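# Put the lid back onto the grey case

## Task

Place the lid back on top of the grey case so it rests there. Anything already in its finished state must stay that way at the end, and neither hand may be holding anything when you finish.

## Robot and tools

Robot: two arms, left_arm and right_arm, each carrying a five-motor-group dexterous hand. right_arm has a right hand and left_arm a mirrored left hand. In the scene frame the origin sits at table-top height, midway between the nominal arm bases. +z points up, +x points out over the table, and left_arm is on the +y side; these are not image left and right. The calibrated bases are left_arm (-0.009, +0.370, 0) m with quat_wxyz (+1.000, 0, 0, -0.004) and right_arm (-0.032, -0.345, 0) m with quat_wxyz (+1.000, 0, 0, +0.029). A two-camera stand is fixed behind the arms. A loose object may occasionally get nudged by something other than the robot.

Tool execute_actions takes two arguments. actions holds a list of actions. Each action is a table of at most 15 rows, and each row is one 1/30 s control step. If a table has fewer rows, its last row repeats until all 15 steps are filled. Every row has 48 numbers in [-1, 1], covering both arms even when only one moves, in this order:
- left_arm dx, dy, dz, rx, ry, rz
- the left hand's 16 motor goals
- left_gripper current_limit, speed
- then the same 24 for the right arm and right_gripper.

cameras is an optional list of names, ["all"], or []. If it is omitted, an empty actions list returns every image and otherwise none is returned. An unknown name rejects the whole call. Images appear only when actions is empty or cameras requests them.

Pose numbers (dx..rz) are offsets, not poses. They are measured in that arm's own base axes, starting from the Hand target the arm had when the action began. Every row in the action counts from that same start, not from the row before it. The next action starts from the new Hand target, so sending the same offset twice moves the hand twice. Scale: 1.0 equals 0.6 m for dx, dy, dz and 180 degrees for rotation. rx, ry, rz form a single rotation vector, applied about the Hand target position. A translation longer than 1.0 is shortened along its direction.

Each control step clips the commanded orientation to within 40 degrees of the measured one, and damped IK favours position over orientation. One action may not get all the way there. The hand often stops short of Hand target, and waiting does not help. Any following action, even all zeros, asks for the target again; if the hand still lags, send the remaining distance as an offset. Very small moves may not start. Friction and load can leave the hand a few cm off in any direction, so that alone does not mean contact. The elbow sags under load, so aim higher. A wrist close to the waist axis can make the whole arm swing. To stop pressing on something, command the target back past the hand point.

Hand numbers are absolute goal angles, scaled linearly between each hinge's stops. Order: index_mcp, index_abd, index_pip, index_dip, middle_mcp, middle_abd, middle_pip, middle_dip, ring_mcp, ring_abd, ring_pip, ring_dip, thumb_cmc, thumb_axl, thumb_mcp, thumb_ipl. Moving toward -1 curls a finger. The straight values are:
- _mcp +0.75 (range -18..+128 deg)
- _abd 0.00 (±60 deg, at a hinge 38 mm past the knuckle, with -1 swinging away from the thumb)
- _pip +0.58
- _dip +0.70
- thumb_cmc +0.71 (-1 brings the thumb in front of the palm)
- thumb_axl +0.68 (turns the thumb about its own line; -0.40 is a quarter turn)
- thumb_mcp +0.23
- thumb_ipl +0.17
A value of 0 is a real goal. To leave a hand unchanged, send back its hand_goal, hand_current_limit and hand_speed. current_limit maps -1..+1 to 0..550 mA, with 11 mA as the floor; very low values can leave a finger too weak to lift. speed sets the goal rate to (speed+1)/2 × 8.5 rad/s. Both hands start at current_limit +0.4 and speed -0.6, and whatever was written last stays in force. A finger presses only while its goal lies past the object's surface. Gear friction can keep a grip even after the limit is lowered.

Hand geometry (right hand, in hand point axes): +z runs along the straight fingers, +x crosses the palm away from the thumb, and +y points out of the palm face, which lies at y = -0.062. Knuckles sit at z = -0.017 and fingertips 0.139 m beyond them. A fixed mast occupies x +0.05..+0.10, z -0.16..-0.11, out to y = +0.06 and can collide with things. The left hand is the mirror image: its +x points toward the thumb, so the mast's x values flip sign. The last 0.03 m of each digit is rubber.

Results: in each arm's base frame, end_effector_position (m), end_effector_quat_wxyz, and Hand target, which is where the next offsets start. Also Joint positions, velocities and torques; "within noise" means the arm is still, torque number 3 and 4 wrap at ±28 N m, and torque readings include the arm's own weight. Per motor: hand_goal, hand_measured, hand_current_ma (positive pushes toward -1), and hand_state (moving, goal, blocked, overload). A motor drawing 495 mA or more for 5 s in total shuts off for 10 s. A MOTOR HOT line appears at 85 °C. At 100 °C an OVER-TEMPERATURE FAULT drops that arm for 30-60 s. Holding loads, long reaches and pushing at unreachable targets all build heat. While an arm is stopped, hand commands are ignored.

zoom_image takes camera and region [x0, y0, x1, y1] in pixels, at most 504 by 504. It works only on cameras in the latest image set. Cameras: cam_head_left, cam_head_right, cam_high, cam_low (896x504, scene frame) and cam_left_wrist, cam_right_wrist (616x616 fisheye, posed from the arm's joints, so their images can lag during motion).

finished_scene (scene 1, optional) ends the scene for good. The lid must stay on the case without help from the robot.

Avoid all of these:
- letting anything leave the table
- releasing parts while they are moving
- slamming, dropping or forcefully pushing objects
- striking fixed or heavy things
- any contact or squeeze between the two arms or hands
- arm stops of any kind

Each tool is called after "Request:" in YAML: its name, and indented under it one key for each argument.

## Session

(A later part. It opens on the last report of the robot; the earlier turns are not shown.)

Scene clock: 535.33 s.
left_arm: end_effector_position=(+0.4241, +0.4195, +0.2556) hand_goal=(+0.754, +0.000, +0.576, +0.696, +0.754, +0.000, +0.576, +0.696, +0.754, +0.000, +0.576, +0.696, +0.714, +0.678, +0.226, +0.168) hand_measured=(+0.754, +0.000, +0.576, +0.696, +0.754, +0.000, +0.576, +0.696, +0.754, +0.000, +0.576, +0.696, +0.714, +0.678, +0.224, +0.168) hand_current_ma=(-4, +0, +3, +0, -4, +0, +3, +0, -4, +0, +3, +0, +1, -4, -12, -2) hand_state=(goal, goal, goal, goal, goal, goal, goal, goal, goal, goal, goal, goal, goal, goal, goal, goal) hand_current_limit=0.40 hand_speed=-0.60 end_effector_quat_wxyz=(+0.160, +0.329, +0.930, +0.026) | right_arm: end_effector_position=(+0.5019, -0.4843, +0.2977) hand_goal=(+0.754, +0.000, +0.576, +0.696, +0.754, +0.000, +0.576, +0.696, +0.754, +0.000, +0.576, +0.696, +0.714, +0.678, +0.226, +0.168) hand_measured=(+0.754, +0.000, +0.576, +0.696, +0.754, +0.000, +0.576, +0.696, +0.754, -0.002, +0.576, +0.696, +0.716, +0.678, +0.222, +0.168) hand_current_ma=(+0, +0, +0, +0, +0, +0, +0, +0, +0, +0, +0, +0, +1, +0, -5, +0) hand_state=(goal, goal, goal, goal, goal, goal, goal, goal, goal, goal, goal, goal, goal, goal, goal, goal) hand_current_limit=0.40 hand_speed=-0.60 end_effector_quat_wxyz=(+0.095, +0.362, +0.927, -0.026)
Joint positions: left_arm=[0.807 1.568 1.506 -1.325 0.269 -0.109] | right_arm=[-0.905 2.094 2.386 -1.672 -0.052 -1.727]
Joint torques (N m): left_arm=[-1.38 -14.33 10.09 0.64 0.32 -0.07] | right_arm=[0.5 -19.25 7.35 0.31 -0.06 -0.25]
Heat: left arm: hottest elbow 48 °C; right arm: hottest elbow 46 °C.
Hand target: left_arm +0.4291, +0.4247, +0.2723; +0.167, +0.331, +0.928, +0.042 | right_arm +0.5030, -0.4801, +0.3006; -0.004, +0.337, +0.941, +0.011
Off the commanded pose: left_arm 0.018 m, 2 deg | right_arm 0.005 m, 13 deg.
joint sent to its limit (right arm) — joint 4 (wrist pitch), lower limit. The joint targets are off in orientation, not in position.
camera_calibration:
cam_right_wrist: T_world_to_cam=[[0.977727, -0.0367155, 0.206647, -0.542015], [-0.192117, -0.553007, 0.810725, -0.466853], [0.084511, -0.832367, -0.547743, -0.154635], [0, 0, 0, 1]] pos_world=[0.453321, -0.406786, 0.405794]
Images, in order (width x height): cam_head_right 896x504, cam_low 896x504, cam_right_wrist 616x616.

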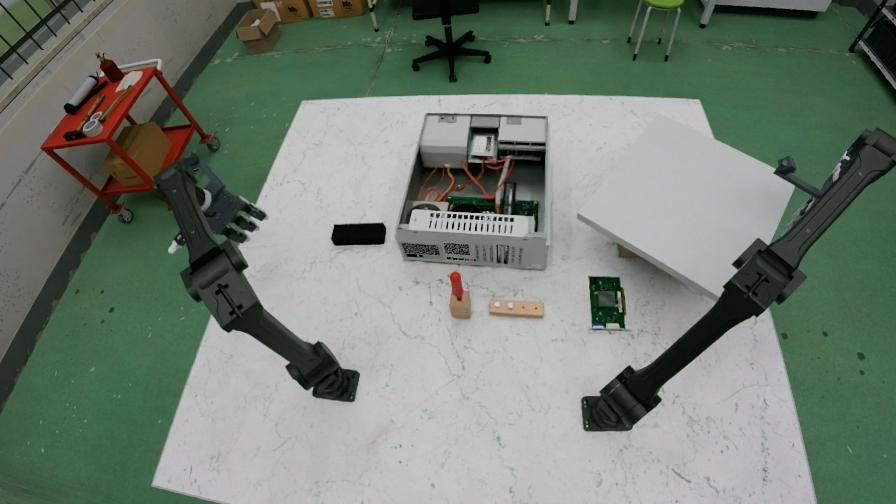

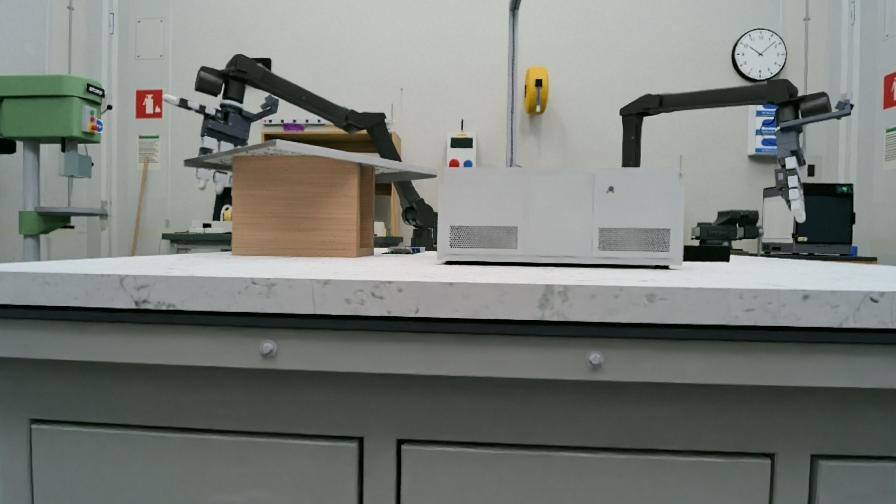

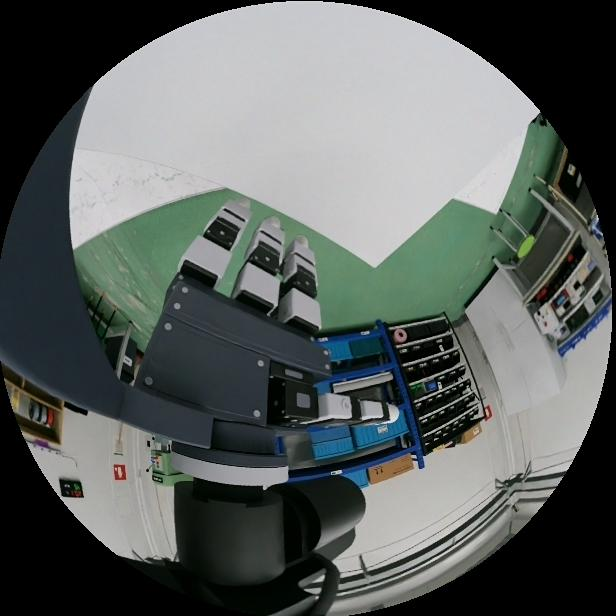

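Request:
execute_actions:
  actions:
    - [[0,0,0,0,0,0,0.754,0,0.576,0.696,0.754,0,0.576,0.696,0.754,0,0.576,0.696,0.714,0.678,0.226,0.168,0.4,-0.6,0,0,-0.06,0,0,0,0.754,0,0.576,0.696,0.754,0,0.576,0.696,0.754,0,0.576,0.696,0.714,0.678,0.226,0.168,0.4,-0.6]]
    - [[0,0,0,0,0,0,0.754,0,0.576,0.696,0.754,0,0.576,0.696,0.754,0,0.576,0.696,0.714,0.678,0.226,0.168,0.4,-0.6,0,0,-0.06,0,0,0,0.754,0,0.576,0.696,0.754,0,0.576,0.696,0.754,0,0.576,0.696,0.714,0.678,0.226,0.168,0.4,-0.6]]
  cameras: ["cam_right_wrist"]

Scene clock: 551.13 s.
left_arm: end_effector_position=(+0.4241, +0.4195, +0.2556) hand_goal=(+0.754, +0.000, +0.576, +0.696, +0.754, +0.000, +0.576, +0.696, +0.754, +0.000, +0.576, +0.696, +0.714, +0.678, +0.226, +0.168) hand_measured=(+0.754, +0.000, +0.576, +0.696, +0.754, +0.000, +0.576, +0.696, +0.754, +0.000, +0.576, +0.696, +0.714, +0.678, +0.224, +0.168) hand_current_ma=(-4, +0, +3, +0, -4, +0, +3, +0, -4, +0, +3, +0, +1, -4, -12, -2) hand_state=(goal, goal, goal, goal, goal, goal, goal, goal, goal, goal, goal, goal, goal, goal, goal, goal) hand_current_limit=0.40 hand_speed=-0.60 end_effector_quat_wxyz=(+0.160, +0.329, +0.930, +0.026) | right_arm: end_effector_position=(+0.4991, -0.4864, +0.2307) hand_goal=(+0.754, +0.000, +0.576, +0.696, +0.754, +0.000, +0.576, +0.696, +0.754, +0.000, +0.576, +0.696, +0.714, +0.678, +0.226, +0.168) hand_measured=(+0.754, +0.000, +0.576, +0.696, +0.754, +0.000, +0.576, +0.696, +0.754, -0.002, +0.576, +0.696, +0.716, +0.678, +0.222, +0.168) hand_current_ma=(+0, +0, +0, +0, +0, +0, +0, +0, +0, +0, +0, +0, +1, +0, -5, +0) hand_state=(goal, goal, goal, goal, goal, goal, goal, goal, goal, goal, goal, goal, goal, goal, goal, goal) hand_current_limit=0.40 hand_speed=-0.60 end_effector_quat_wxyz=(+0.040, +0.354, +0.934, -0.007)
Joint positions: left_arm=[0.807 1.568 1.506 -1.325 0.269 -0.109] | right_arm=[-0.905 2.162 2.338 -1.672 -0.03 -1.75]
Joint torques (N m): left_arm=[-1.38 -14.39 10.07 0.64 0.32 -0.07] | right_arm=[0.73 -19.6 7.35 0.05 -0.01 -0.22]
Heat: left arm: hottest elbow 48 °C; right arm: hottest elbow 44 °C.
Hand target: left_arm +0.4291, +0.4247, +0.2723; +0.167, +0.331, +0.928, +0.042 | right_arm +0.5030, -0.4802, +0.2285; -0.004, +0.337, +0.941, +0.011
Off the commanded pose: left_arm 0.018 m, 2 deg | right_arm 0.008 m, 6 deg.
joint sent to its limit (right arm) — joint 4 (wrist pitch), lower limit. The joint targets are off in orientation, not in position.
camera_calibration:
cam_right_wrist: T_world_to_cam=[[0.992903, -0.029221, 0.115278, -0.508318], [-0.108751, -0.615381, 0.780692, -0.479236], [0.0481275, -0.787688, -0.614192, -0.137715], [0, 0, 0, 1]] pos_world=[0.459221, -0.418243, 0.348151]
Images, in order (width x height): cam_right_wrist 616x616.

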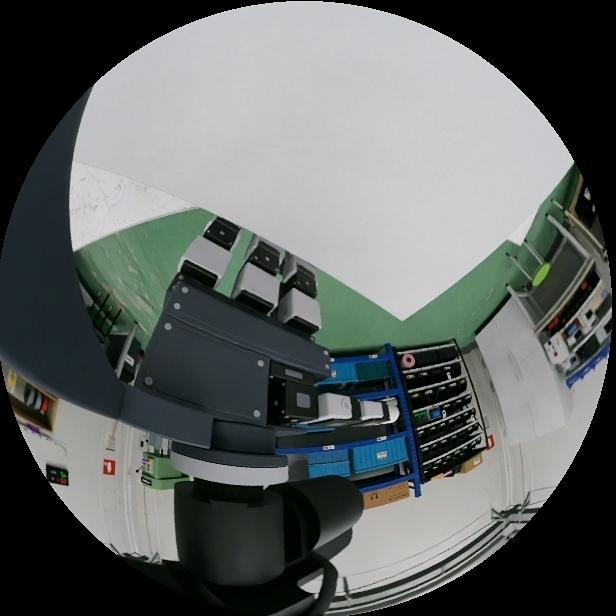

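Request:
execute_actions:
  actions:
    - [[0,0,0,0,0,0,0.754,0,0.576,0.696,0.754,0,0.576,0.696,0.754,0,0.576,0.696,0.714,0.678,0.226,0.168,0.4,-0.6,0.031,0.039,0,0,0,0,0.754,0,0.576,0.696,0.754,0,0.576,0.696,0.754,0,0.576,0.696,0.714,0.678,0.226,0.168,0.4,-0.6]]
    - [[0,0,0,0,0,0,0.754,0,0.576,0.696,0.754,0,0.576,0.696,0.754,0,0.576,0.696,0.714,0.678,0.226,0.168,0.4,-0.6,0.031,0.039,0,0,0,0,0.754,0,0.576,0.696,0.754,0,0.576,0.696,0.754,0,0.576,0.696,0.714,0.678,0.226,0.168,0.4,-0.6]]
  cameras: ["cam_right_wrist", "cam_head_right"]

Scene clock: 558.50 s.
left_arm: end_effector_position=(+0.4241, +0.4195, +0.2556) hand_goal=(+0.754, +0.000, +0.576, +0.696, +0.754, +0.000, +0.576, +0.696, +0.754, +0.000, +0.576, +0.696, +0.714, +0.678, +0.226, +0.168) hand_measured=(+0.754, +0.000, +0.576, +0.696, +0.754, +0.000, +0.576, +0.696, +0.754, +0.000, +0.576, +0.696, +0.714, +0.678, +0.224, +0.168) hand_current_ma=(-4, +0, +3, +0, -4, +0, +3, +0, -4, +0, +3, +0, +1, -4, -12, -2) hand_state=(goal, goal, goal, goal, goal, goal, goal, goal, goal, goal, goal, goal, goal, goal, goal, goal) hand_current_limit=0.40 hand_speed=-0.60 end_effector_quat_wxyz=(+0.160, +0.329, +0.930, +0.026) | right_arm: end_effector_position=(+0.5246, -0.4540, +0.2157) hand_goal=(+0.754, +0.000, +0.576, +0.696, +0.754, +0.000, +0.576, +0.696, +0.754, +0.000, +0.576, +0.696, +0.714, +0.678, +0.226, +0.168) hand_measured=(+0.754, +0.000, +0.576, +0.696, +0.754, +0.000, +0.576, +0.696, +0.752, -0.002, +0.576, +0.696, +0.714, +0.678, +0.222, +0.168) hand_current_ma=(+0, +0, +0, +0, +0, +0, +0, +0, -1, +0, +0, +0, +1, +0, -5, +0) hand_state=(goal, goal, goal, goal, goal, goal, goal, goal, goal, goal, goal, goal, goal, goal, goal, goal) hand_current_limit=0.40 hand_speed=-0.60 end_effector_quat_wxyz=(+0.022, +0.344, +0.939, -0.003)
Joint positions: left_arm=[0.807 1.568 1.506 -1.325 0.269 -0.109] | right_arm=[-0.843 2.162 2.304 -1.672 -0.016 -1.71]
Joint torques (N m): left_arm=[-1.32 -14.45 10.09 0.65 0.32 -0.07] | right_arm=[2.14 -22.24 6.75 0.09 -0.47 0.15]
Heat: left arm: hottest elbow 48 °C; right arm: hottest elbow 44 °C.
Hand target: left_arm +0.4291, +0.4247, +0.2723; +0.167, +0.331, +0.928, +0.042 | right_arm +0.5401, -0.4334, +0.2284; -0.004, +0.337, +0.941, +0.011
Off the commanded pose: left_arm 0.018 m, 2 deg | right_arm 0.029 m, 3 deg.
joint sent to its limit (right arm) — joint 4 (wrist pitch), lower limit. The joint targets are off in orientation, not in position.
camera_calibration:
cam_right_wrist: T_world_to_cam=[[0.996492, -0.00949388, 0.0831426, -0.516999], [-0.0703763, -0.632637, 0.771244, -0.470796], [0.045277, -0.77439, -0.631086, -0.111483], [0, 0, 0, 1]] pos_world=[0.4871, -0.389083, 0.335728]
Images, in order (width x height): cam_head_right 896x504, cam_right_wrist 616x616.

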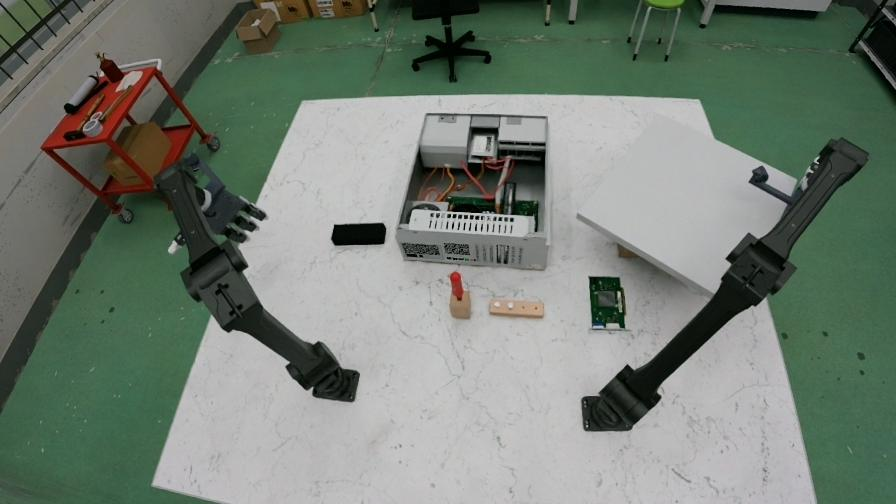

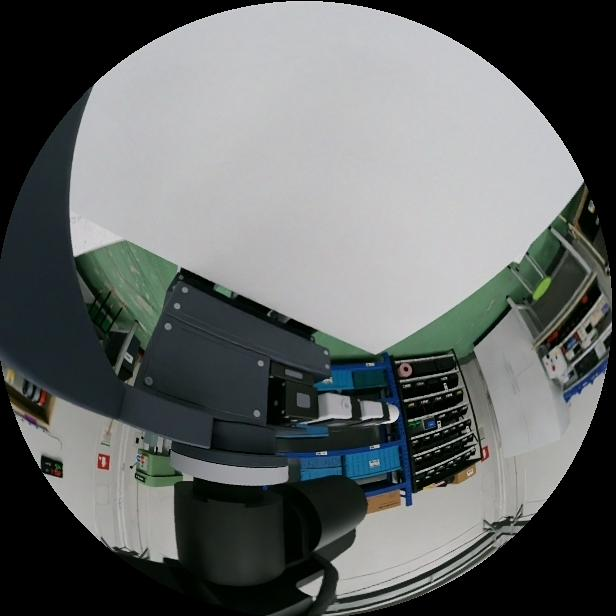

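Request:
execute_actions:
  actions:
    - [[0,0,0,0,0,0,0.754,0,0.576,0.696,0.754,0,0.576,0.696,0.754,0,0.576,0.696,0.714,0.678,0.226,0.168,0.4,-0.6,0.031,0.039,0.015,0,0,0,0.754,0,0.576,0.696,0.754,0,0.576,0.696,0.754,0,0.576,0.696,0.714,0.678,0.226,0.168,0.4,-0.6]]
    - [[0,0,0,0,0,0,0.754,0,0.576,0.696,0.754,0,0.576,0.696,0.754,0,0.576,0.696,0.714,0.678,0.226,0.168,0.4,-0.6,0.028,0.041,0,0,0,0,0.754,0,0.576,0.696,0.754,0,0.576,0.696,0.754,0,0.576,0.696,0.714,0.678,0.226,0.168,0.4,-0.6]]
  cameras: ["cam_right_wrist", "cam_head_right", "cam_head_left", "cam_high"]

Scene clock: 567.00 s.
left_arm: end_effector_position=(+0.4241, +0.4195, +0.2556) hand_goal=(+0.754, +0.000, +0.576, +0.696, +0.754, +0.000, +0.576, +0.696, +0.754, +0.000, +0.576, +0.696, +0.714, +0.678, +0.226, +0.168) hand_measured=(+0.754, +0.000, +0.576, +0.696, +0.754, +0.000, +0.576, +0.696, +0.754, +0.000, +0.576, +0.696, +0.714, +0.678, +0.224, +0.168) hand_current_ma=(-4, +0, +3, +0, -4, +0, +3, +0, -4, +0, +3, +0, +1, -4, -12, -2) hand_state=(goal, goal, goal, goal, goal, goal, goal, goal, goal, goal, goal, goal, goal, goal, goal, goal) hand_current_limit=0.40 hand_speed=-0.60 end_effector_quat_wxyz=(+0.160, +0.329, +0.930, +0.026) | right_arm: end_effector_position=(+0.5588, -0.4113, +0.2142) hand_goal=(+0.754, +0.000, +0.576, +0.696, +0.754, +0.000, +0.576, +0.696, +0.754, +0.000, +0.576, +0.696, +0.714, +0.678, +0.226, +0.168) hand_measured=(+0.752, +0.000, +0.576, +0.696, +0.752, +0.000, +0.576, +0.696, +0.750, -0.002, +0.576, +0.696, +0.714, +0.678, +0.222, +0.168) hand_current_ma=(-1, +0, +0, +0, -1, +0, +0, +0, -4, +0, +0, +0, +0, +0, -5, +0) hand_state=(goal, goal, goal, goal, goal, goal, goal, goal, goal, goal, goal, goal, goal, goal, goal, goal) hand_current_limit=0.40 hand_speed=-0.60 end_effector_quat_wxyz=(+0.015, +0.343, +0.939, -0.001)
Joint positions: left_arm=[0.807 1.568 1.506 -1.325 0.269 -0.109] | right_arm=[-0.761 2.147 2.277 -1.672 -0.01 -1.631]
Joint torques (N m): left_arm=[-1.38 -14.33 10.1 0.62 0.32 -0.08] | right_arm=[2.55 -22.48 6.82 -0.06 -0.83 0.3]
Heat: left arm: hottest elbow 48 °C; right arm: hottest elbow 43 °C.
Hand target: left_arm +0.4291, +0.4247, +0.2723; +0.167, +0.331, +0.928, +0.042 | right_arm +0.5756, -0.3854, +0.2374; -0.004, +0.337, +0.941, +0.011
Off the commanded pose: left_arm 0.018 m, 2 deg | right_arm 0.039 m, 3 deg.
joint sent to its limit (right arm) — joint 4 (wrist pitch), lower limit. The joint targets are off in orientation, not in position.
camera_calibration:
cam_right_wrist: T_world_to_cam=[[0.99743, -0.00685564, 0.0713131, -0.547435], [-0.0592496, -0.638523, 0.767318, -0.447955], [0.0402746, -0.769572, -0.637289, -0.0748585], [0, 0, 0, 1]] pos_world=[0.522502, -0.347391, 0.335057]
Images, in order (width x height): cam_head_left 896x504, cam_head_right 896x504, cam_high 896x504, cam_right_wrist 616x616.

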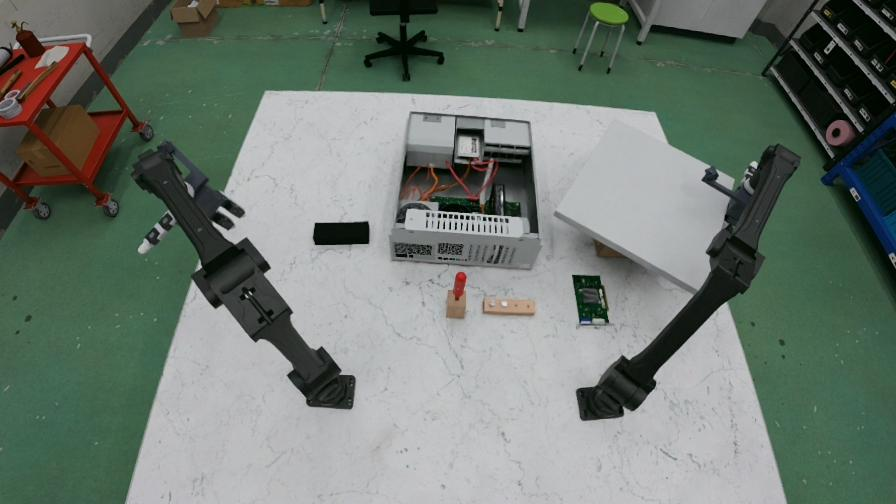

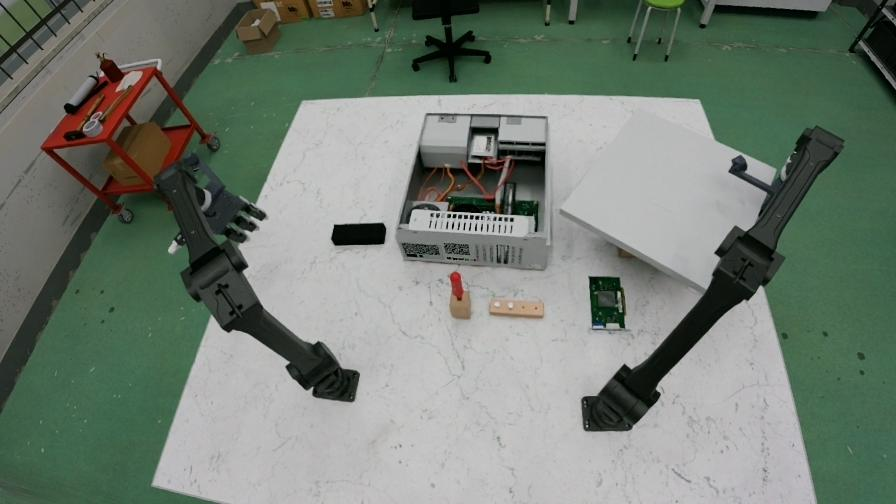

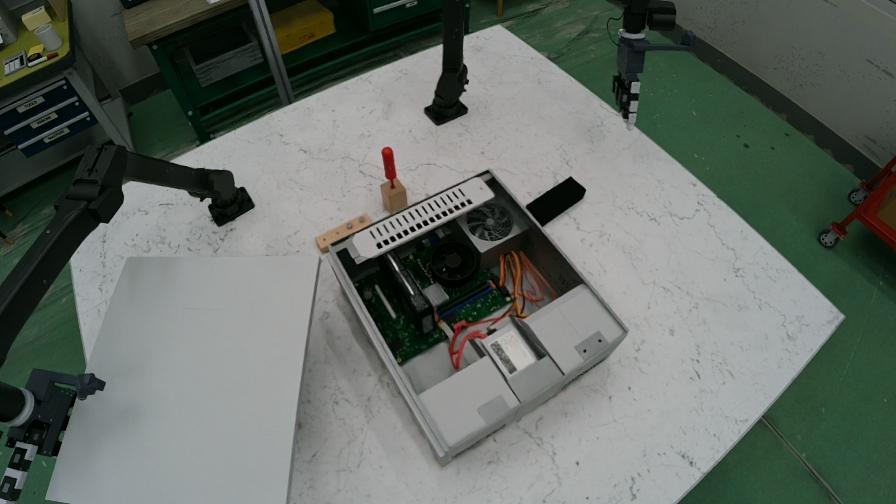

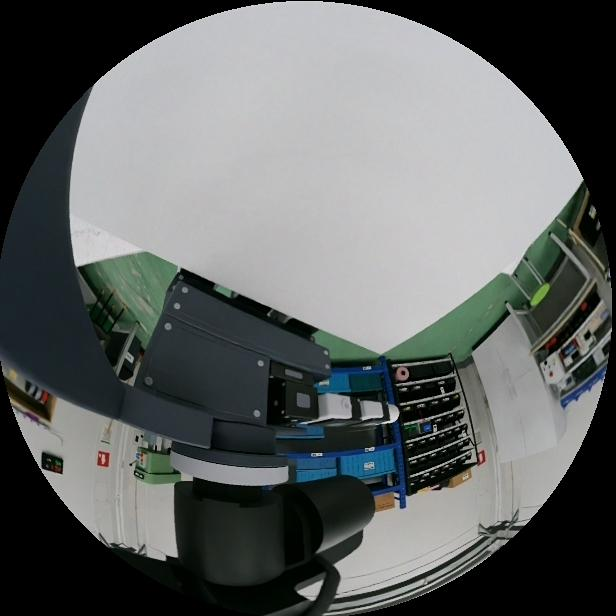

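Request:
execute_actions:
  actions:
    - [[0,0,0,0,0,0,0.754,0,0.576,0.696,0.754,0,0.576,0.696,0.754,0,0.576,0.696,0.714,0.678,0.226,0.168,0.4,-0.6,0,0,0.015,0,0,0.06,0.754,0,0.576,0.696,0.754,0,0.576,0.696,0.754,0,0.576,0.696,0.714,0.678,0.226,0.168,0.4,-0.6]]
    - [[0,0,0,0,0,0,0.754,0,0.576,0.696,0.754,0,0.576,0.696,0.754,0,0.576,0.696,0.714,0.678,0.226,0.168,0.4,-0.6,0.02,0.045,0,0,0,0.06,0.754,0,0.576,0.696,0.754,0,0.576,0.696,0.754,0,0.576,0.696,0.714,0.678,0.226,0.168,0.4,-0.6]]
    - [[0,0,0,0,0,0,0.754,0,0.576,0.696,0.754,0,0.576,0.696,0.754,0,0.576,0.696,0.714,0.678,0.226,0.168,0.4,-0.6,0.02,0.045,0,0,0,0,0.754,0,0.576,0.696,0.754,0,0.576,0.696,0.754,0,0.576,0.696,0.714,0.678,0.226,0.168,0.4,-0.6]]
  cameras: ["cam_right_wrist", "cam_head_left"]

Scene clock: 609.43 s.
left_arm: end_effector_position=(+0.4241, +0.4195, +0.2556) hand_goal=(+0.754, +0.000, +0.576, +0.696, +0.754, +0.000, +0.576, +0.696, +0.754, +0.000, +0.576, +0.696, +0.714, +0.678, +0.226, +0.168) hand_measured=(+0.754, +0.000, +0.576, +0.696, +0.754, +0.000, +0.576, +0.696, +0.754, +0.000, +0.576, +0.696, +0.714, +0.678, +0.224, +0.168) hand_current_ma=(-4, +0, +3, +0, -4, +0, +3, +0, -4, +0, +3, +0, +1, -4, -12, -2) hand_state=(goal, goal, goal, goal, goal, goal, goal, goal, goal, goal, goal, goal, goal, goal, goal, goal) hand_current_limit=0.40 hand_speed=-0.60 end_effector_quat_wxyz=(+0.160, +0.329, +0.930, +0.026) | right_arm: end_effector_position=(+0.5581, -0.3795, +0.2178) hand_goal=(+0.754, +0.000, +0.576, +0.696, +0.754, +0.000, +0.576, +0.696, +0.754, +0.000, +0.576, +0.696, +0.714, +0.678, +0.226, +0.168) hand_measured=(+0.752, +0.000, +0.576, +0.696, +0.752, +0.000, +0.576, +0.696, +0.748, -0.002, +0.576, +0.696, +0.714, +0.678, +0.222, +0.168) hand_current_ma=(-2, +0, +0, +0, -2, +0, +0, +0, -6, +0, +0, +0, +0, +0, -5, +0) hand_state=(goal, goal, goal, goal, goal, goal, goal, goal, goal, goal, goal, goal, goal, goal, goal, goal) hand_current_limit=0.40 hand_speed=-0.60 end_effector_quat_wxyz=(+0.018, +0.200, +0.979, -0.013)
Joint positions: left_arm=[0.807 1.568 1.506 -1.325 0.269 -0.109] | right_arm=[-0.726 2.149 2.295 -1.672 0.005 -1.893]
Joint torques (N m): left_arm=[-1.38 -14.39 10.09 0.64 0.32 -0.07] | right_arm=[6.01 -21.3 10 0.09 -1.39 -0.02]
Heat: left arm: hottest elbow 49 °C; right arm: hottest elbow 41 °C.
Hand target: left_arm +0.4291, +0.4247, +0.2723; +0.167, +0.331, +0.928, +0.042 | right_arm +0.5995, -0.3314, +0.2465; -0.006, +0.155, +0.988, +0.010
Off the commanded pose: left_arm 0.018 m, 2 deg | right_arm 0.070 m, 7 deg.
joint sent to its limit (right arm) — joint 4 (wrist pitch), lower limit. The joint targets are off in position and orientation.
camera_calibration:
cam_right_wrist: T_world_to_cam=[[0.95599, 0.286427, 0.0635756, -0.410648], [0.129282, -0.605752, 0.78508, -0.527112], [0.26338, -0.74231, -0.616122, -0.166713], [0, 0, 0, 1]] pos_world=[0.50463, -0.325431, 0.337217]
Images, in order (width x height): cam_head_left 896x504, cam_right_wrist 616x616.

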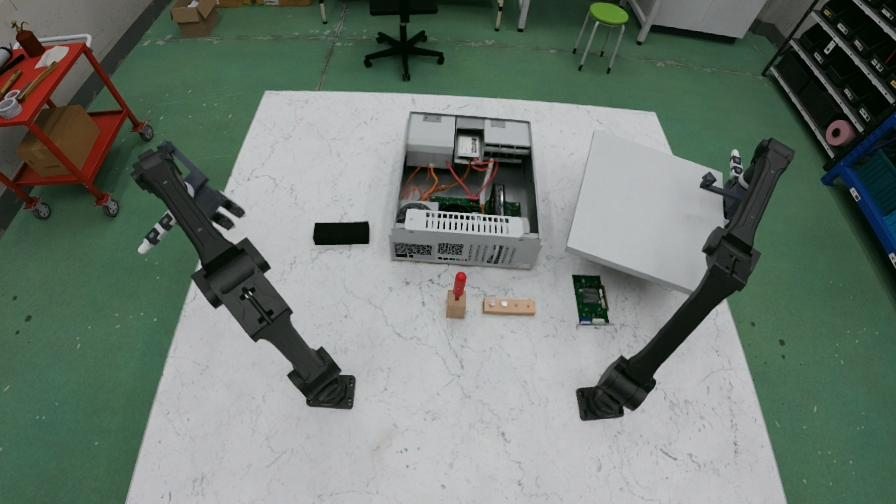

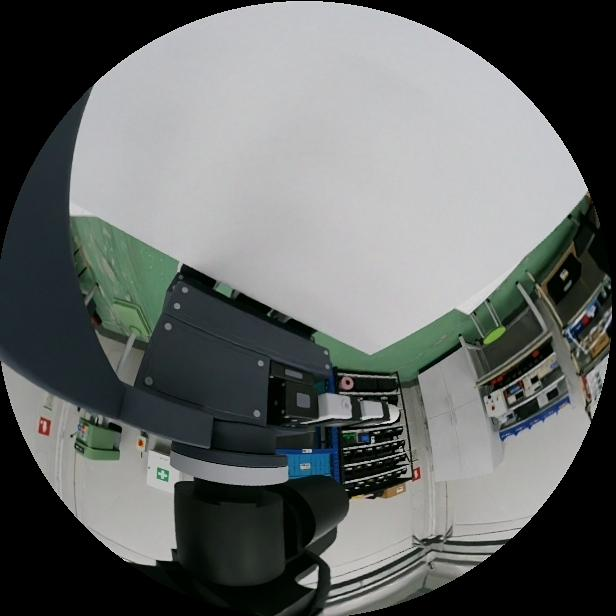

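Request:
execute_actions:
  actions:
    - [[0,0,0,0,0,0,0.754,0,0.576,0.696,0.754,0,0.576,0.696,0.754,0,0.576,0.696,0.714,0.678,0.226,0.168,0.4,-0.6,-0.02,0.035,-0.02,0,0,0.05,0.754,0,0.576,0.696,0.754,0,0.576,0.696,0.754,0,0.576,0.696,0.714,0.678,0.226,0.168,0.4,-0.6]]
    - [[0,0,0,0,0,0,0.754,0,0.576,0.696,0.754,0,0.576,0.696,0.754,0,0.576,0.696,0.714,0.678,0.226,0.168,0.4,-0.6,0,0.035,0,0,0,0.04,0.754,0,0.576,0.696,0.754,0,0.576,0.696,0.754,0,0.576,0.696,0.714,0.678,0.226,0.168,0.4,-0.6]]
  cameras: ["cam_head_left"]

Scene clock: 628.10 s.
left_arm: end_effector_position=(+0.4241, +0.4195, +0.2556) hand_goal=(+0.754, +0.000, +0.576, +0.696, +0.754, +0.000, +0.576, +0.696, +0.754, +0.000, +0.576, +0.696, +0.714, +0.678, +0.226, +0.168) hand_measured=(+0.754, +0.000, +0.576, +0.696, +0.754, +0.000, +0.576, +0.696, +0.754, +0.000, +0.576, +0.696, +0.714, +0.678, +0.224, +0.168) hand_current_ma=(-4, +0, +3, +0, -4, +0, +3, +0, -4, +0, +3, +0, +1, -4, -12, -2) hand_state=(goal, goal, goal, goal, goal, goal, goal, goal, goal, goal, goal, goal, goal, goal, goal, goal) hand_current_limit=0.40 hand_speed=-0.60 end_effector_quat_wxyz=(+0.160, +0.329, +0.930, +0.026) | right_arm: end_effector_position=(+0.5542, -0.3554, +0.2194) hand_goal=(+0.754, +0.000, +0.576, +0.696, +0.754, +0.000, +0.576, +0.696, +0.754, +0.000, +0.576, +0.696, +0.714, +0.678, +0.226, +0.168) hand_measured=(+0.750, +0.000, +0.576, +0.696, +0.750, +0.000, +0.576, +0.696, +0.744, -0.002, +0.576, +0.696, +0.714, +0.678, +0.222, +0.168) hand_current_ma=(-5, +0, +0, +0, -4, +0, +0, +0, -16, +0, +0, +0, +0, +0, -6, +0) hand_state=(goal, goal, goal, goal, goal, goal, goal, goal, goal, goal, goal, goal, goal, goal, goal, goal) hand_current_limit=0.40 hand_speed=-0.60 end_effector_quat_wxyz=(+0.017, +0.084, +0.996, -0.027)
Joint positions: left_arm=[0.807 1.568 1.506 -1.325 0.269 -0.109] | right_arm=[-0.692 2.143 2.295 -1.663 0.025 -2.095]
Joint torques (N m): left_arm=[-1.32 -14.33 10.09 0.59 0.32 -0.07] | right_arm=[7.18 -22.18 6.79 -0.17 -1.56 -0.1]
Heat: left arm: hottest elbow 49 °C; right arm: hottest elbow 41 °C.
Hand target: left_arm +0.4291, +0.4247, +0.2723; +0.167, +0.331, +0.928, +0.042 | right_arm +0.5875, -0.2895, +0.2346; -0.008, +0.014, +1.000, +0.009
Off the commanded pose: left_arm 0.018 m, 2 deg | right_arm 0.075 m, 9 deg.
joint sent to its limit (right arm) — joint 4 (wrist pitch), lower limit; joint 6 (wrist roll), lower limit. The joint targets are off in position and orientation.
Images, in order (width x height): cam_head_left 896x504.

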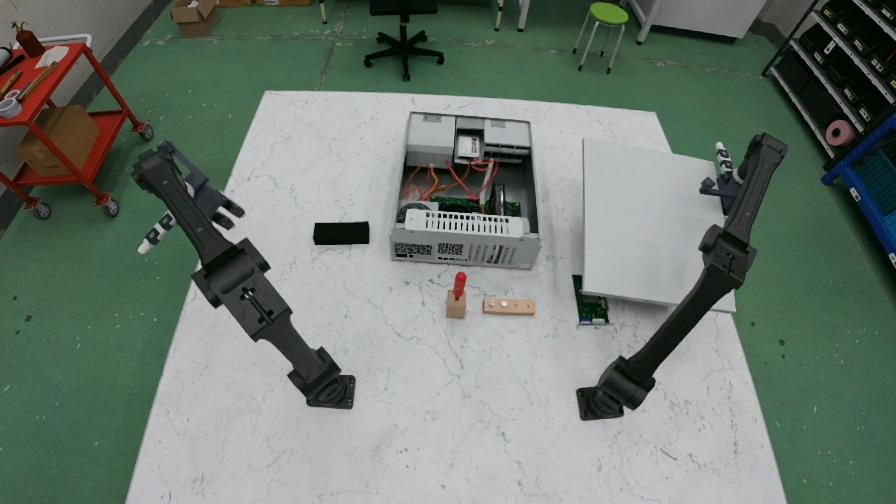

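Request:
execute_actions:
  actions: []

Scene clock: 635.33 s.
left_arm: end_effector_position=(+0.4241, +0.4195, +0.2556) hand_goal=(+0.754, +0.000, +0.576, +0.696, +0.754, +0.000, +0.576, +0.696, +0.754, +0.000, +0.576, +0.696, +0.714, +0.678, +0.226, +0.168) hand_measured=(+0.754, +0.000, +0.576, +0.696, +0.754, +0.000, +0.576, +0.696, +0.754, +0.000, +0.576, +0.696, +0.714, +0.678, +0.224, +0.168) hand_current_ma=(-4, +0, +3, +0, -4, +0, +3, +0, -4, +0, +3, +0, +1, -4, -12, -2) hand_state=(goal, goal, goal, goal, goal, goal, goal, goal, goal, goal, goal, goal, goal, goal, goal, goal) hand_current_limit=0.40 hand_speed=-0.60 end_effector_quat_wxyz=(+0.160, +0.329, +0.930, +0.026) | right_arm: end_effector_position=(+0.5542, -0.3554, +0.2194) hand_goal=(+0.754, +0.000, +0.576, +0.696, +0.754, +0.000, +0.576, +0.696, +0.754, +0.000, +0.576, +0.696, +0.714, +0.678, +0.226, +0.168) hand_measured=(+0.750, +0.000, +0.576, +0.696, +0.750, +0.000, +0.576, +0.696, +0.744, -0.002, +0.576, +0.696, +0.714, +0.678, +0.222, +0.168) hand_current_ma=(-5, +0, +0, +0, -4, +0, +0, +0, -16, +0, +0, +0, +0, +0, -6, +0) hand_state=(goal, goal, goal, goal, goal, goal, goal, goal, goal, goal, goal, goal, goal, goal, goal, goal) hand_current_limit=0.40 hand_speed=-0.60 end_effector_quat_wxyz=(+0.017, +0.084, +0.996, -0.027)
Joint positions: left_arm=[0.807 1.568 1.506 -1.325 0.269 -0.109] | right_arm=[-0.692 2.143 2.295 -1.663 0.025 -2.095]
Joint velocities: within noise
Joint torques (N m): left_arm=[-1.26 -14.39 10.09 0.64 0.32 -0.07] | right_arm=[7.36 -21.77 6.84 -0.31 -1.54 -0.12]
Heat: left arm: hottest elbow 49 °C; right arm: hottest elbow 41 °C.
Hand target: left_arm +0.4291, +0.4247, +0.2723; +0.167, +0.331, +0.928, +0.042 | right_arm +0.5875, -0.2895, +0.2346; -0.008, +0.014, +1.000, +0.009
Off the commanded pose: left_arm 0.018 m, 2 deg | right_arm 0.075 m, 9 deg.
camera_calibration:
cam_right_wrist: T_world_to_cam=[[0.863658, 0.50239, 0.0412147, -0.281092], [0.272074, -0.533426, 0.800895, -0.570073], [0.424347, -0.680486, -0.597385, -0.218206], [0, 0, 0, 1]] pos_world=[0.490465, -0.31136, 0.337801]

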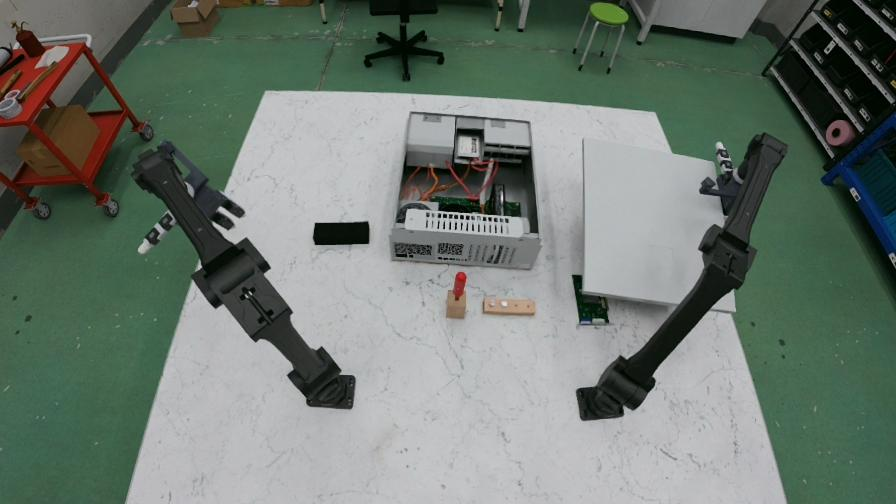

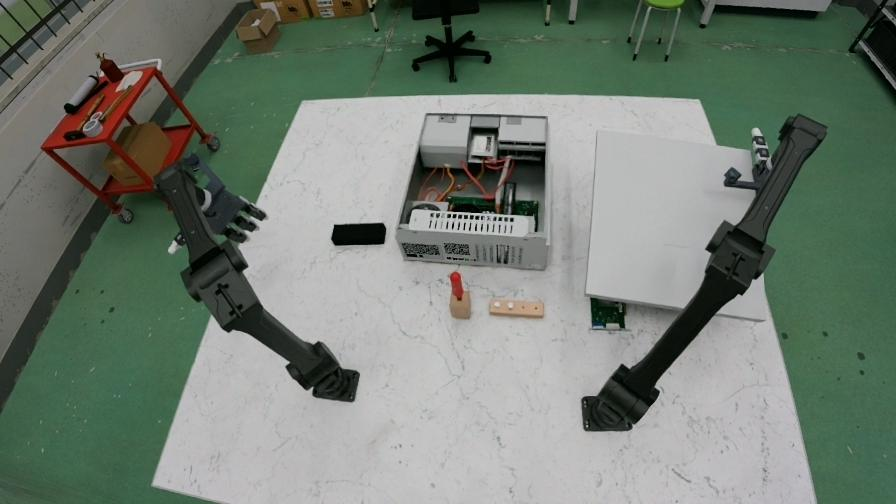

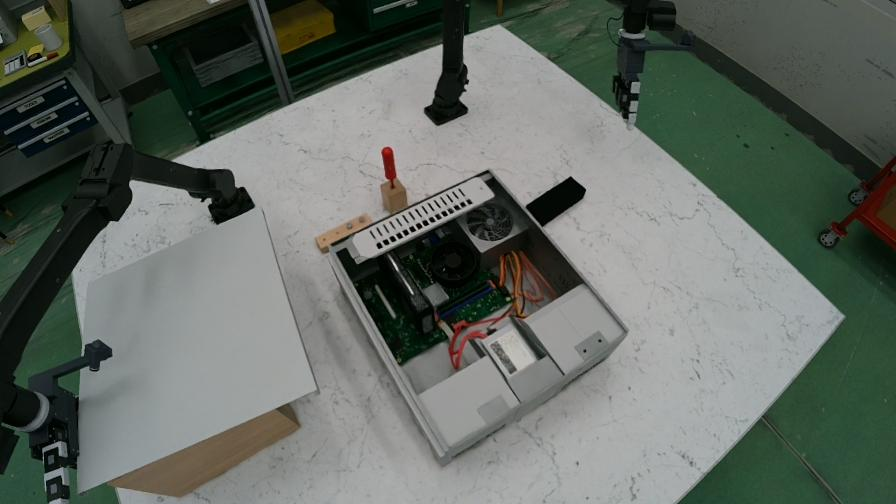

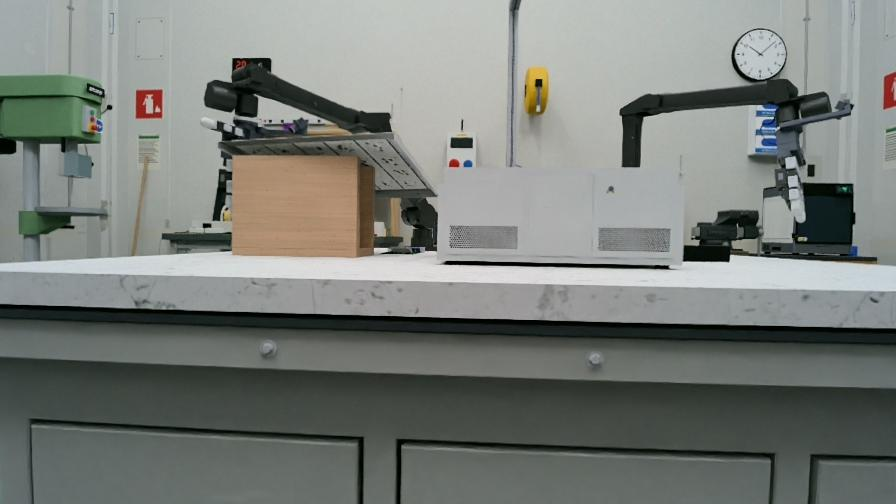

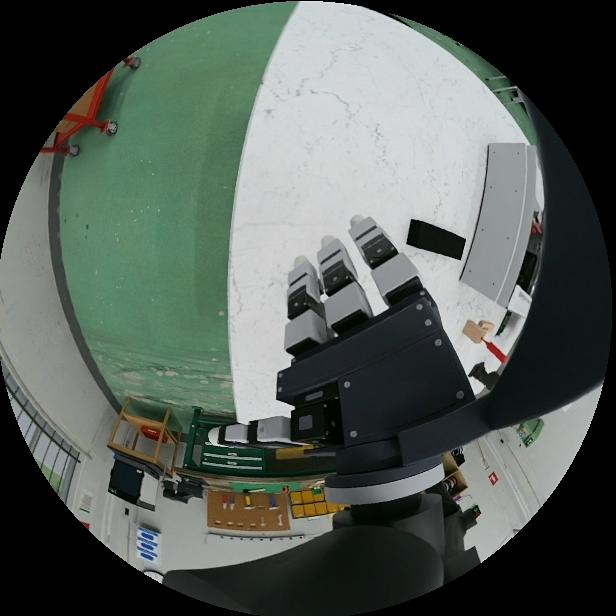

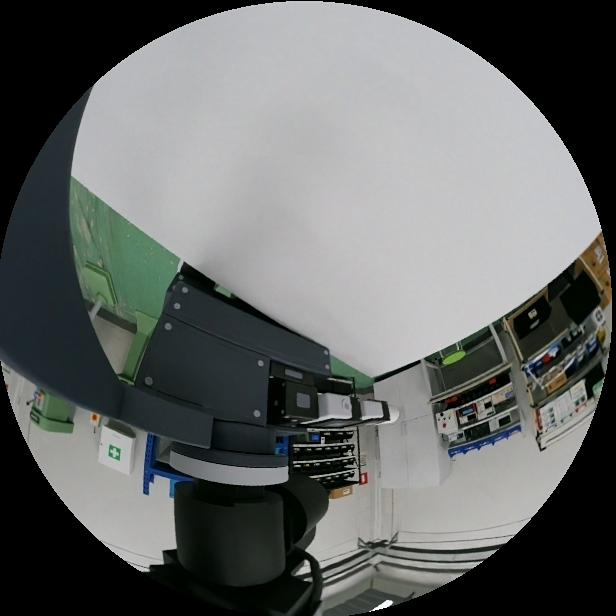

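Request:
zoom_image:
  camera: "cam_high"
  region: [60, 330, 330, 504]

Request:
zoom_image:
  camera: "cam_low"
  region: [190, 50, 450, 270]

Request:
zoom_image:
  camera: "cam_head_left"
  region: [560, 120, 800, 330]

Scaled by 1.867.

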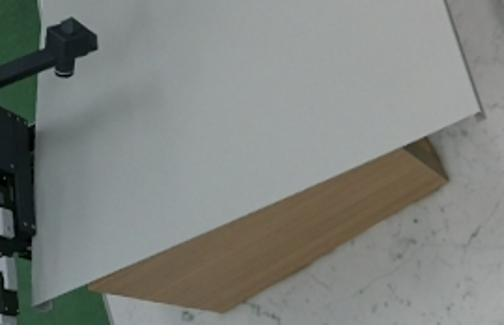

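Scaled by 1.938.

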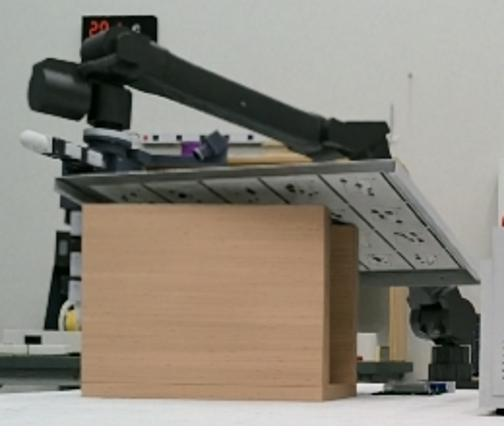

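Scaled by 2.100.

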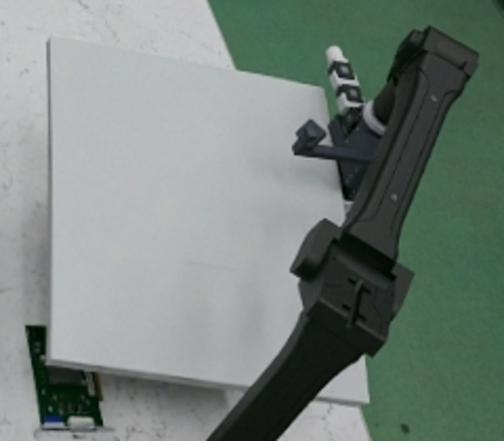

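Request:
execute_actions:
  actions:
    - [[-0.025,-0.062,0.107,0,0,0,0.754,0,0.576,0.696,0.754,0,0.576,0.696,0.754,0,0.576,0.696,0.714,0.678,0.226,0.168,0.4,-0.6,0,0,0,0,0,0,0.754,0,0.576,0.696,0.754,0,0.576,0.696,0.754,0,0.576,0.696,0.714,0.678,0.226,0.168,0.4,-0.6]]
    - [[-0.025,-0.062,0.107,0,0,-0.062,0.754,0,0.576,0.696,0.754,0,0.576,0.696,0.754,0,0.576,0.696,0.714,0.678,0.226,0.168,0.4,-0.6,0,0,0,0,0,0,0.754,0,0.576,0.696,0.754,0,0.576,0.696,0.754,0,0.576,0.696,0.714,0.678,0.226,0.168,0.4,-0.6]]
    - [[0.011,-0.139,0.011,0,0,-0.062,0.754,0,0.576,0.696,0.754,0,0.576,0.696,0.754,0,0.576,0.696,0.714,0.678,0.226,0.168,0.4,-0.6,0,0,0,0,0,0,0.754,0,0.576,0.696,0.754,0,0.576,0.696,0.754,0,0.576,0.696,0.714,0.678,0.226,0.168,0.4,-0.6]]
    - [[0.011,-0.139,0.011,0,0,-0.062,0.754,0,0.576,0.696,0.754,0,0.576,0.696,0.754,0,0.576,0.696,0.714,0.678,0.226,0.168,0.4,-0.6,0,0,0,0,0,0,0.754,0,0.576,0.696,0.754,0,0.576,0.696,0.754,0,0.576,0.696,0.714,0.678,0.226,0.168,0.4,-0.6]]
    - [[0.011,-0.139,0.011,0,0,-0.062,0.754,0,0.576,0.696,0.754,0,0.576,0.696,0.754,0,0.576,0.696,0.714,0.678,0.226,0.168,0.4,-0.6,0,0,0,0,0,0,0.754,0,0.576,0.696,0.754,0,0.576,0.696,0.754,0,0.576,0.696,0.714,0.678,0.226,0.168,0.4,-0.6]]
    - [[-0.022,-0.167,0,0,0,-0.062,0.754,0,0.576,0.696,0.754,0,0.576,0.696,0.754,0,0.576,0.696,0.714,0.678,0.226,0.168,0.4,-0.6,0,0,0,0,0,0,0.754,0,0.576,0.696,0.754,0,0.576,0.696,0.754,0,0.576,0.696,0.714,0.678,0.226,0.168,0.4,-0.6]]
    - [[-0.022,-0.167,0,0,0,-0.062,0.754,0,0.576,0.696,0.754,0,0.576,0.696,0.754,0,0.576,0.696,0.714,0.678,0.226,0.168,0.4,-0.6,0,0,0,0,0,0,0.754,0,0.576,0.696,0.754,0,0.576,0.696,0.754,0,0.576,0.696,0.714,0.678,0.226,0.168,0.4,-0.6]]
    - [[-0.022,-0.167,0,0,0,-0.062,0.754,0,0.576,0.696,0.754,0,0.576,0.696,0.754,0,0.576,0.696,0.714,0.678,0.226,0.168,0.4,-0.6,0,0,0,0,0,0,0.754,0,0.576,0.696,0.754,0,0.576,0.696,0.754,0,0.576,0.696,0.714,0.678,0.226,0.168,0.4,-0.6]]
  cameras: ["cam_head_left", "cam_high"]

Scene clock: 727.63 s.
left_arm: end_effector_position=(+0.3726, -0.2007, +0.3891) hand_goal=(+0.754, +0.000, +0.576, +0.696, +0.754, +0.000, +0.576, +0.696, +0.754, +0.000, +0.576, +0.696, +0.714, +0.678, +0.226, +0.168) hand_measured=(+0.754, +0.002, +0.576, +0.696, +0.754, +0.002, +0.576, +0.696, +0.754, +0.000, +0.576, +0.696, +0.716, +0.678, +0.224, +0.168) hand_current_ma=(-4, +4, +3, +0, -4, +5, +3, +0, -2, +4, +3, +0, +6, -4, -18, -2) hand_state=(goal, goal, goal, goal, goal, goal, goal, goal, goal, goal, goal, goal, goal, goal, goal, goal) hand_current_limit=0.40 hand_speed=-0.60 end_effector_quat_wxyz=(+0.159, +0.842, +0.511, -0.070) | right_arm: end_effector_position=(+0.5542, -0.3554, +0.2194) hand_goal=(+0.754, +0.000, +0.576, +0.696, +0.754, +0.000, +0.576, +0.696, +0.754, +0.000, +0.576, +0.696, +0.714, +0.678, +0.226, +0.168) hand_measured=(+0.750, +0.000, +0.576, +0.696, +0.750, +0.000, +0.576, +0.696, +0.744, -0.002, +0.576, +0.696, +0.714, +0.678, +0.222, +0.168) hand_current_ma=(-5, +0, +0, +0, -4, +0, +0, +0, -16, +0, +0, +0, +0, +0, -6, +0) hand_state=(goal, goal, goal, goal, goal, goal, goal, goal, goal, goal, goal, goal, goal, goal, goal, goal) hand_current_limit=0.40 hand_speed=-0.60 end_effector_quat_wxyz=(+0.017, +0.084, +0.996, -0.027)
Joint positions: left_arm=[-0.419 1.143 1.439 -1.678 0.295 0.033] | right_arm=[-0.692 2.143 2.295 -1.663 0.025 -2.095]
Joint torques (N m): left_arm=[-1.2 -6.83 12.31 0.34 0.31 -0.23] | right_arm=[7 -21.83 6.65 -0.21 -1.54 -0.1]
Heat: left arm: hottest elbow 49 °C; right arm: hottest shoulder 39 °C.
Hand target: left_arm +0.3794, -0.2006, +0.4205; +0.156, +0.842, +0.512, -0.073 | right_arm +0.5875, -0.2895, +0.2346; -0.008, +0.014, +1.000, +0.009
Off the commanded pose: left_arm 0.032 m, 1 deg | right_arm 0.075 m, 9 deg.
joint sent to its limit (left arm) — joint 4 (wrist pitch), lower limit. The joint targets are off in orientation, not in position.
joint sent to its limit (right arm) — joint 4 (wrist pitch), lower limit; joint 6 (wrist roll), lower limit. The joint targets are off in position and orientation.
Images, in order (width x height): cam_head_left 896x504, cam_high 896x504.

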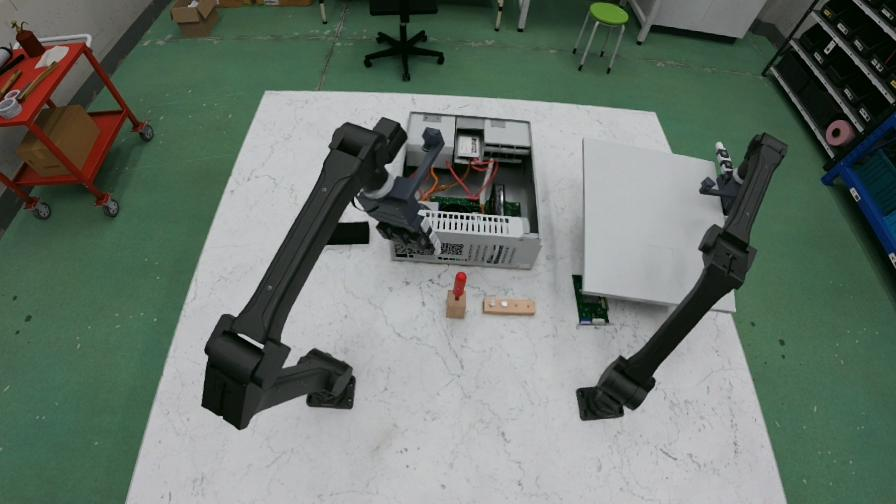

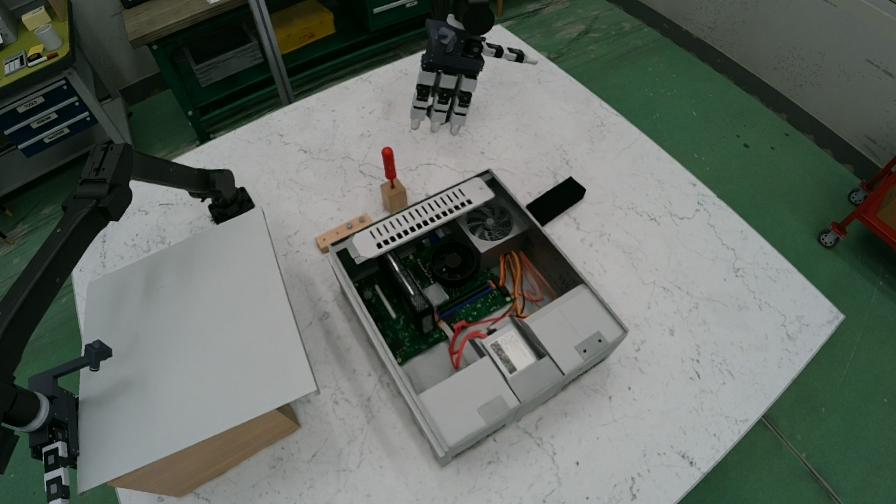

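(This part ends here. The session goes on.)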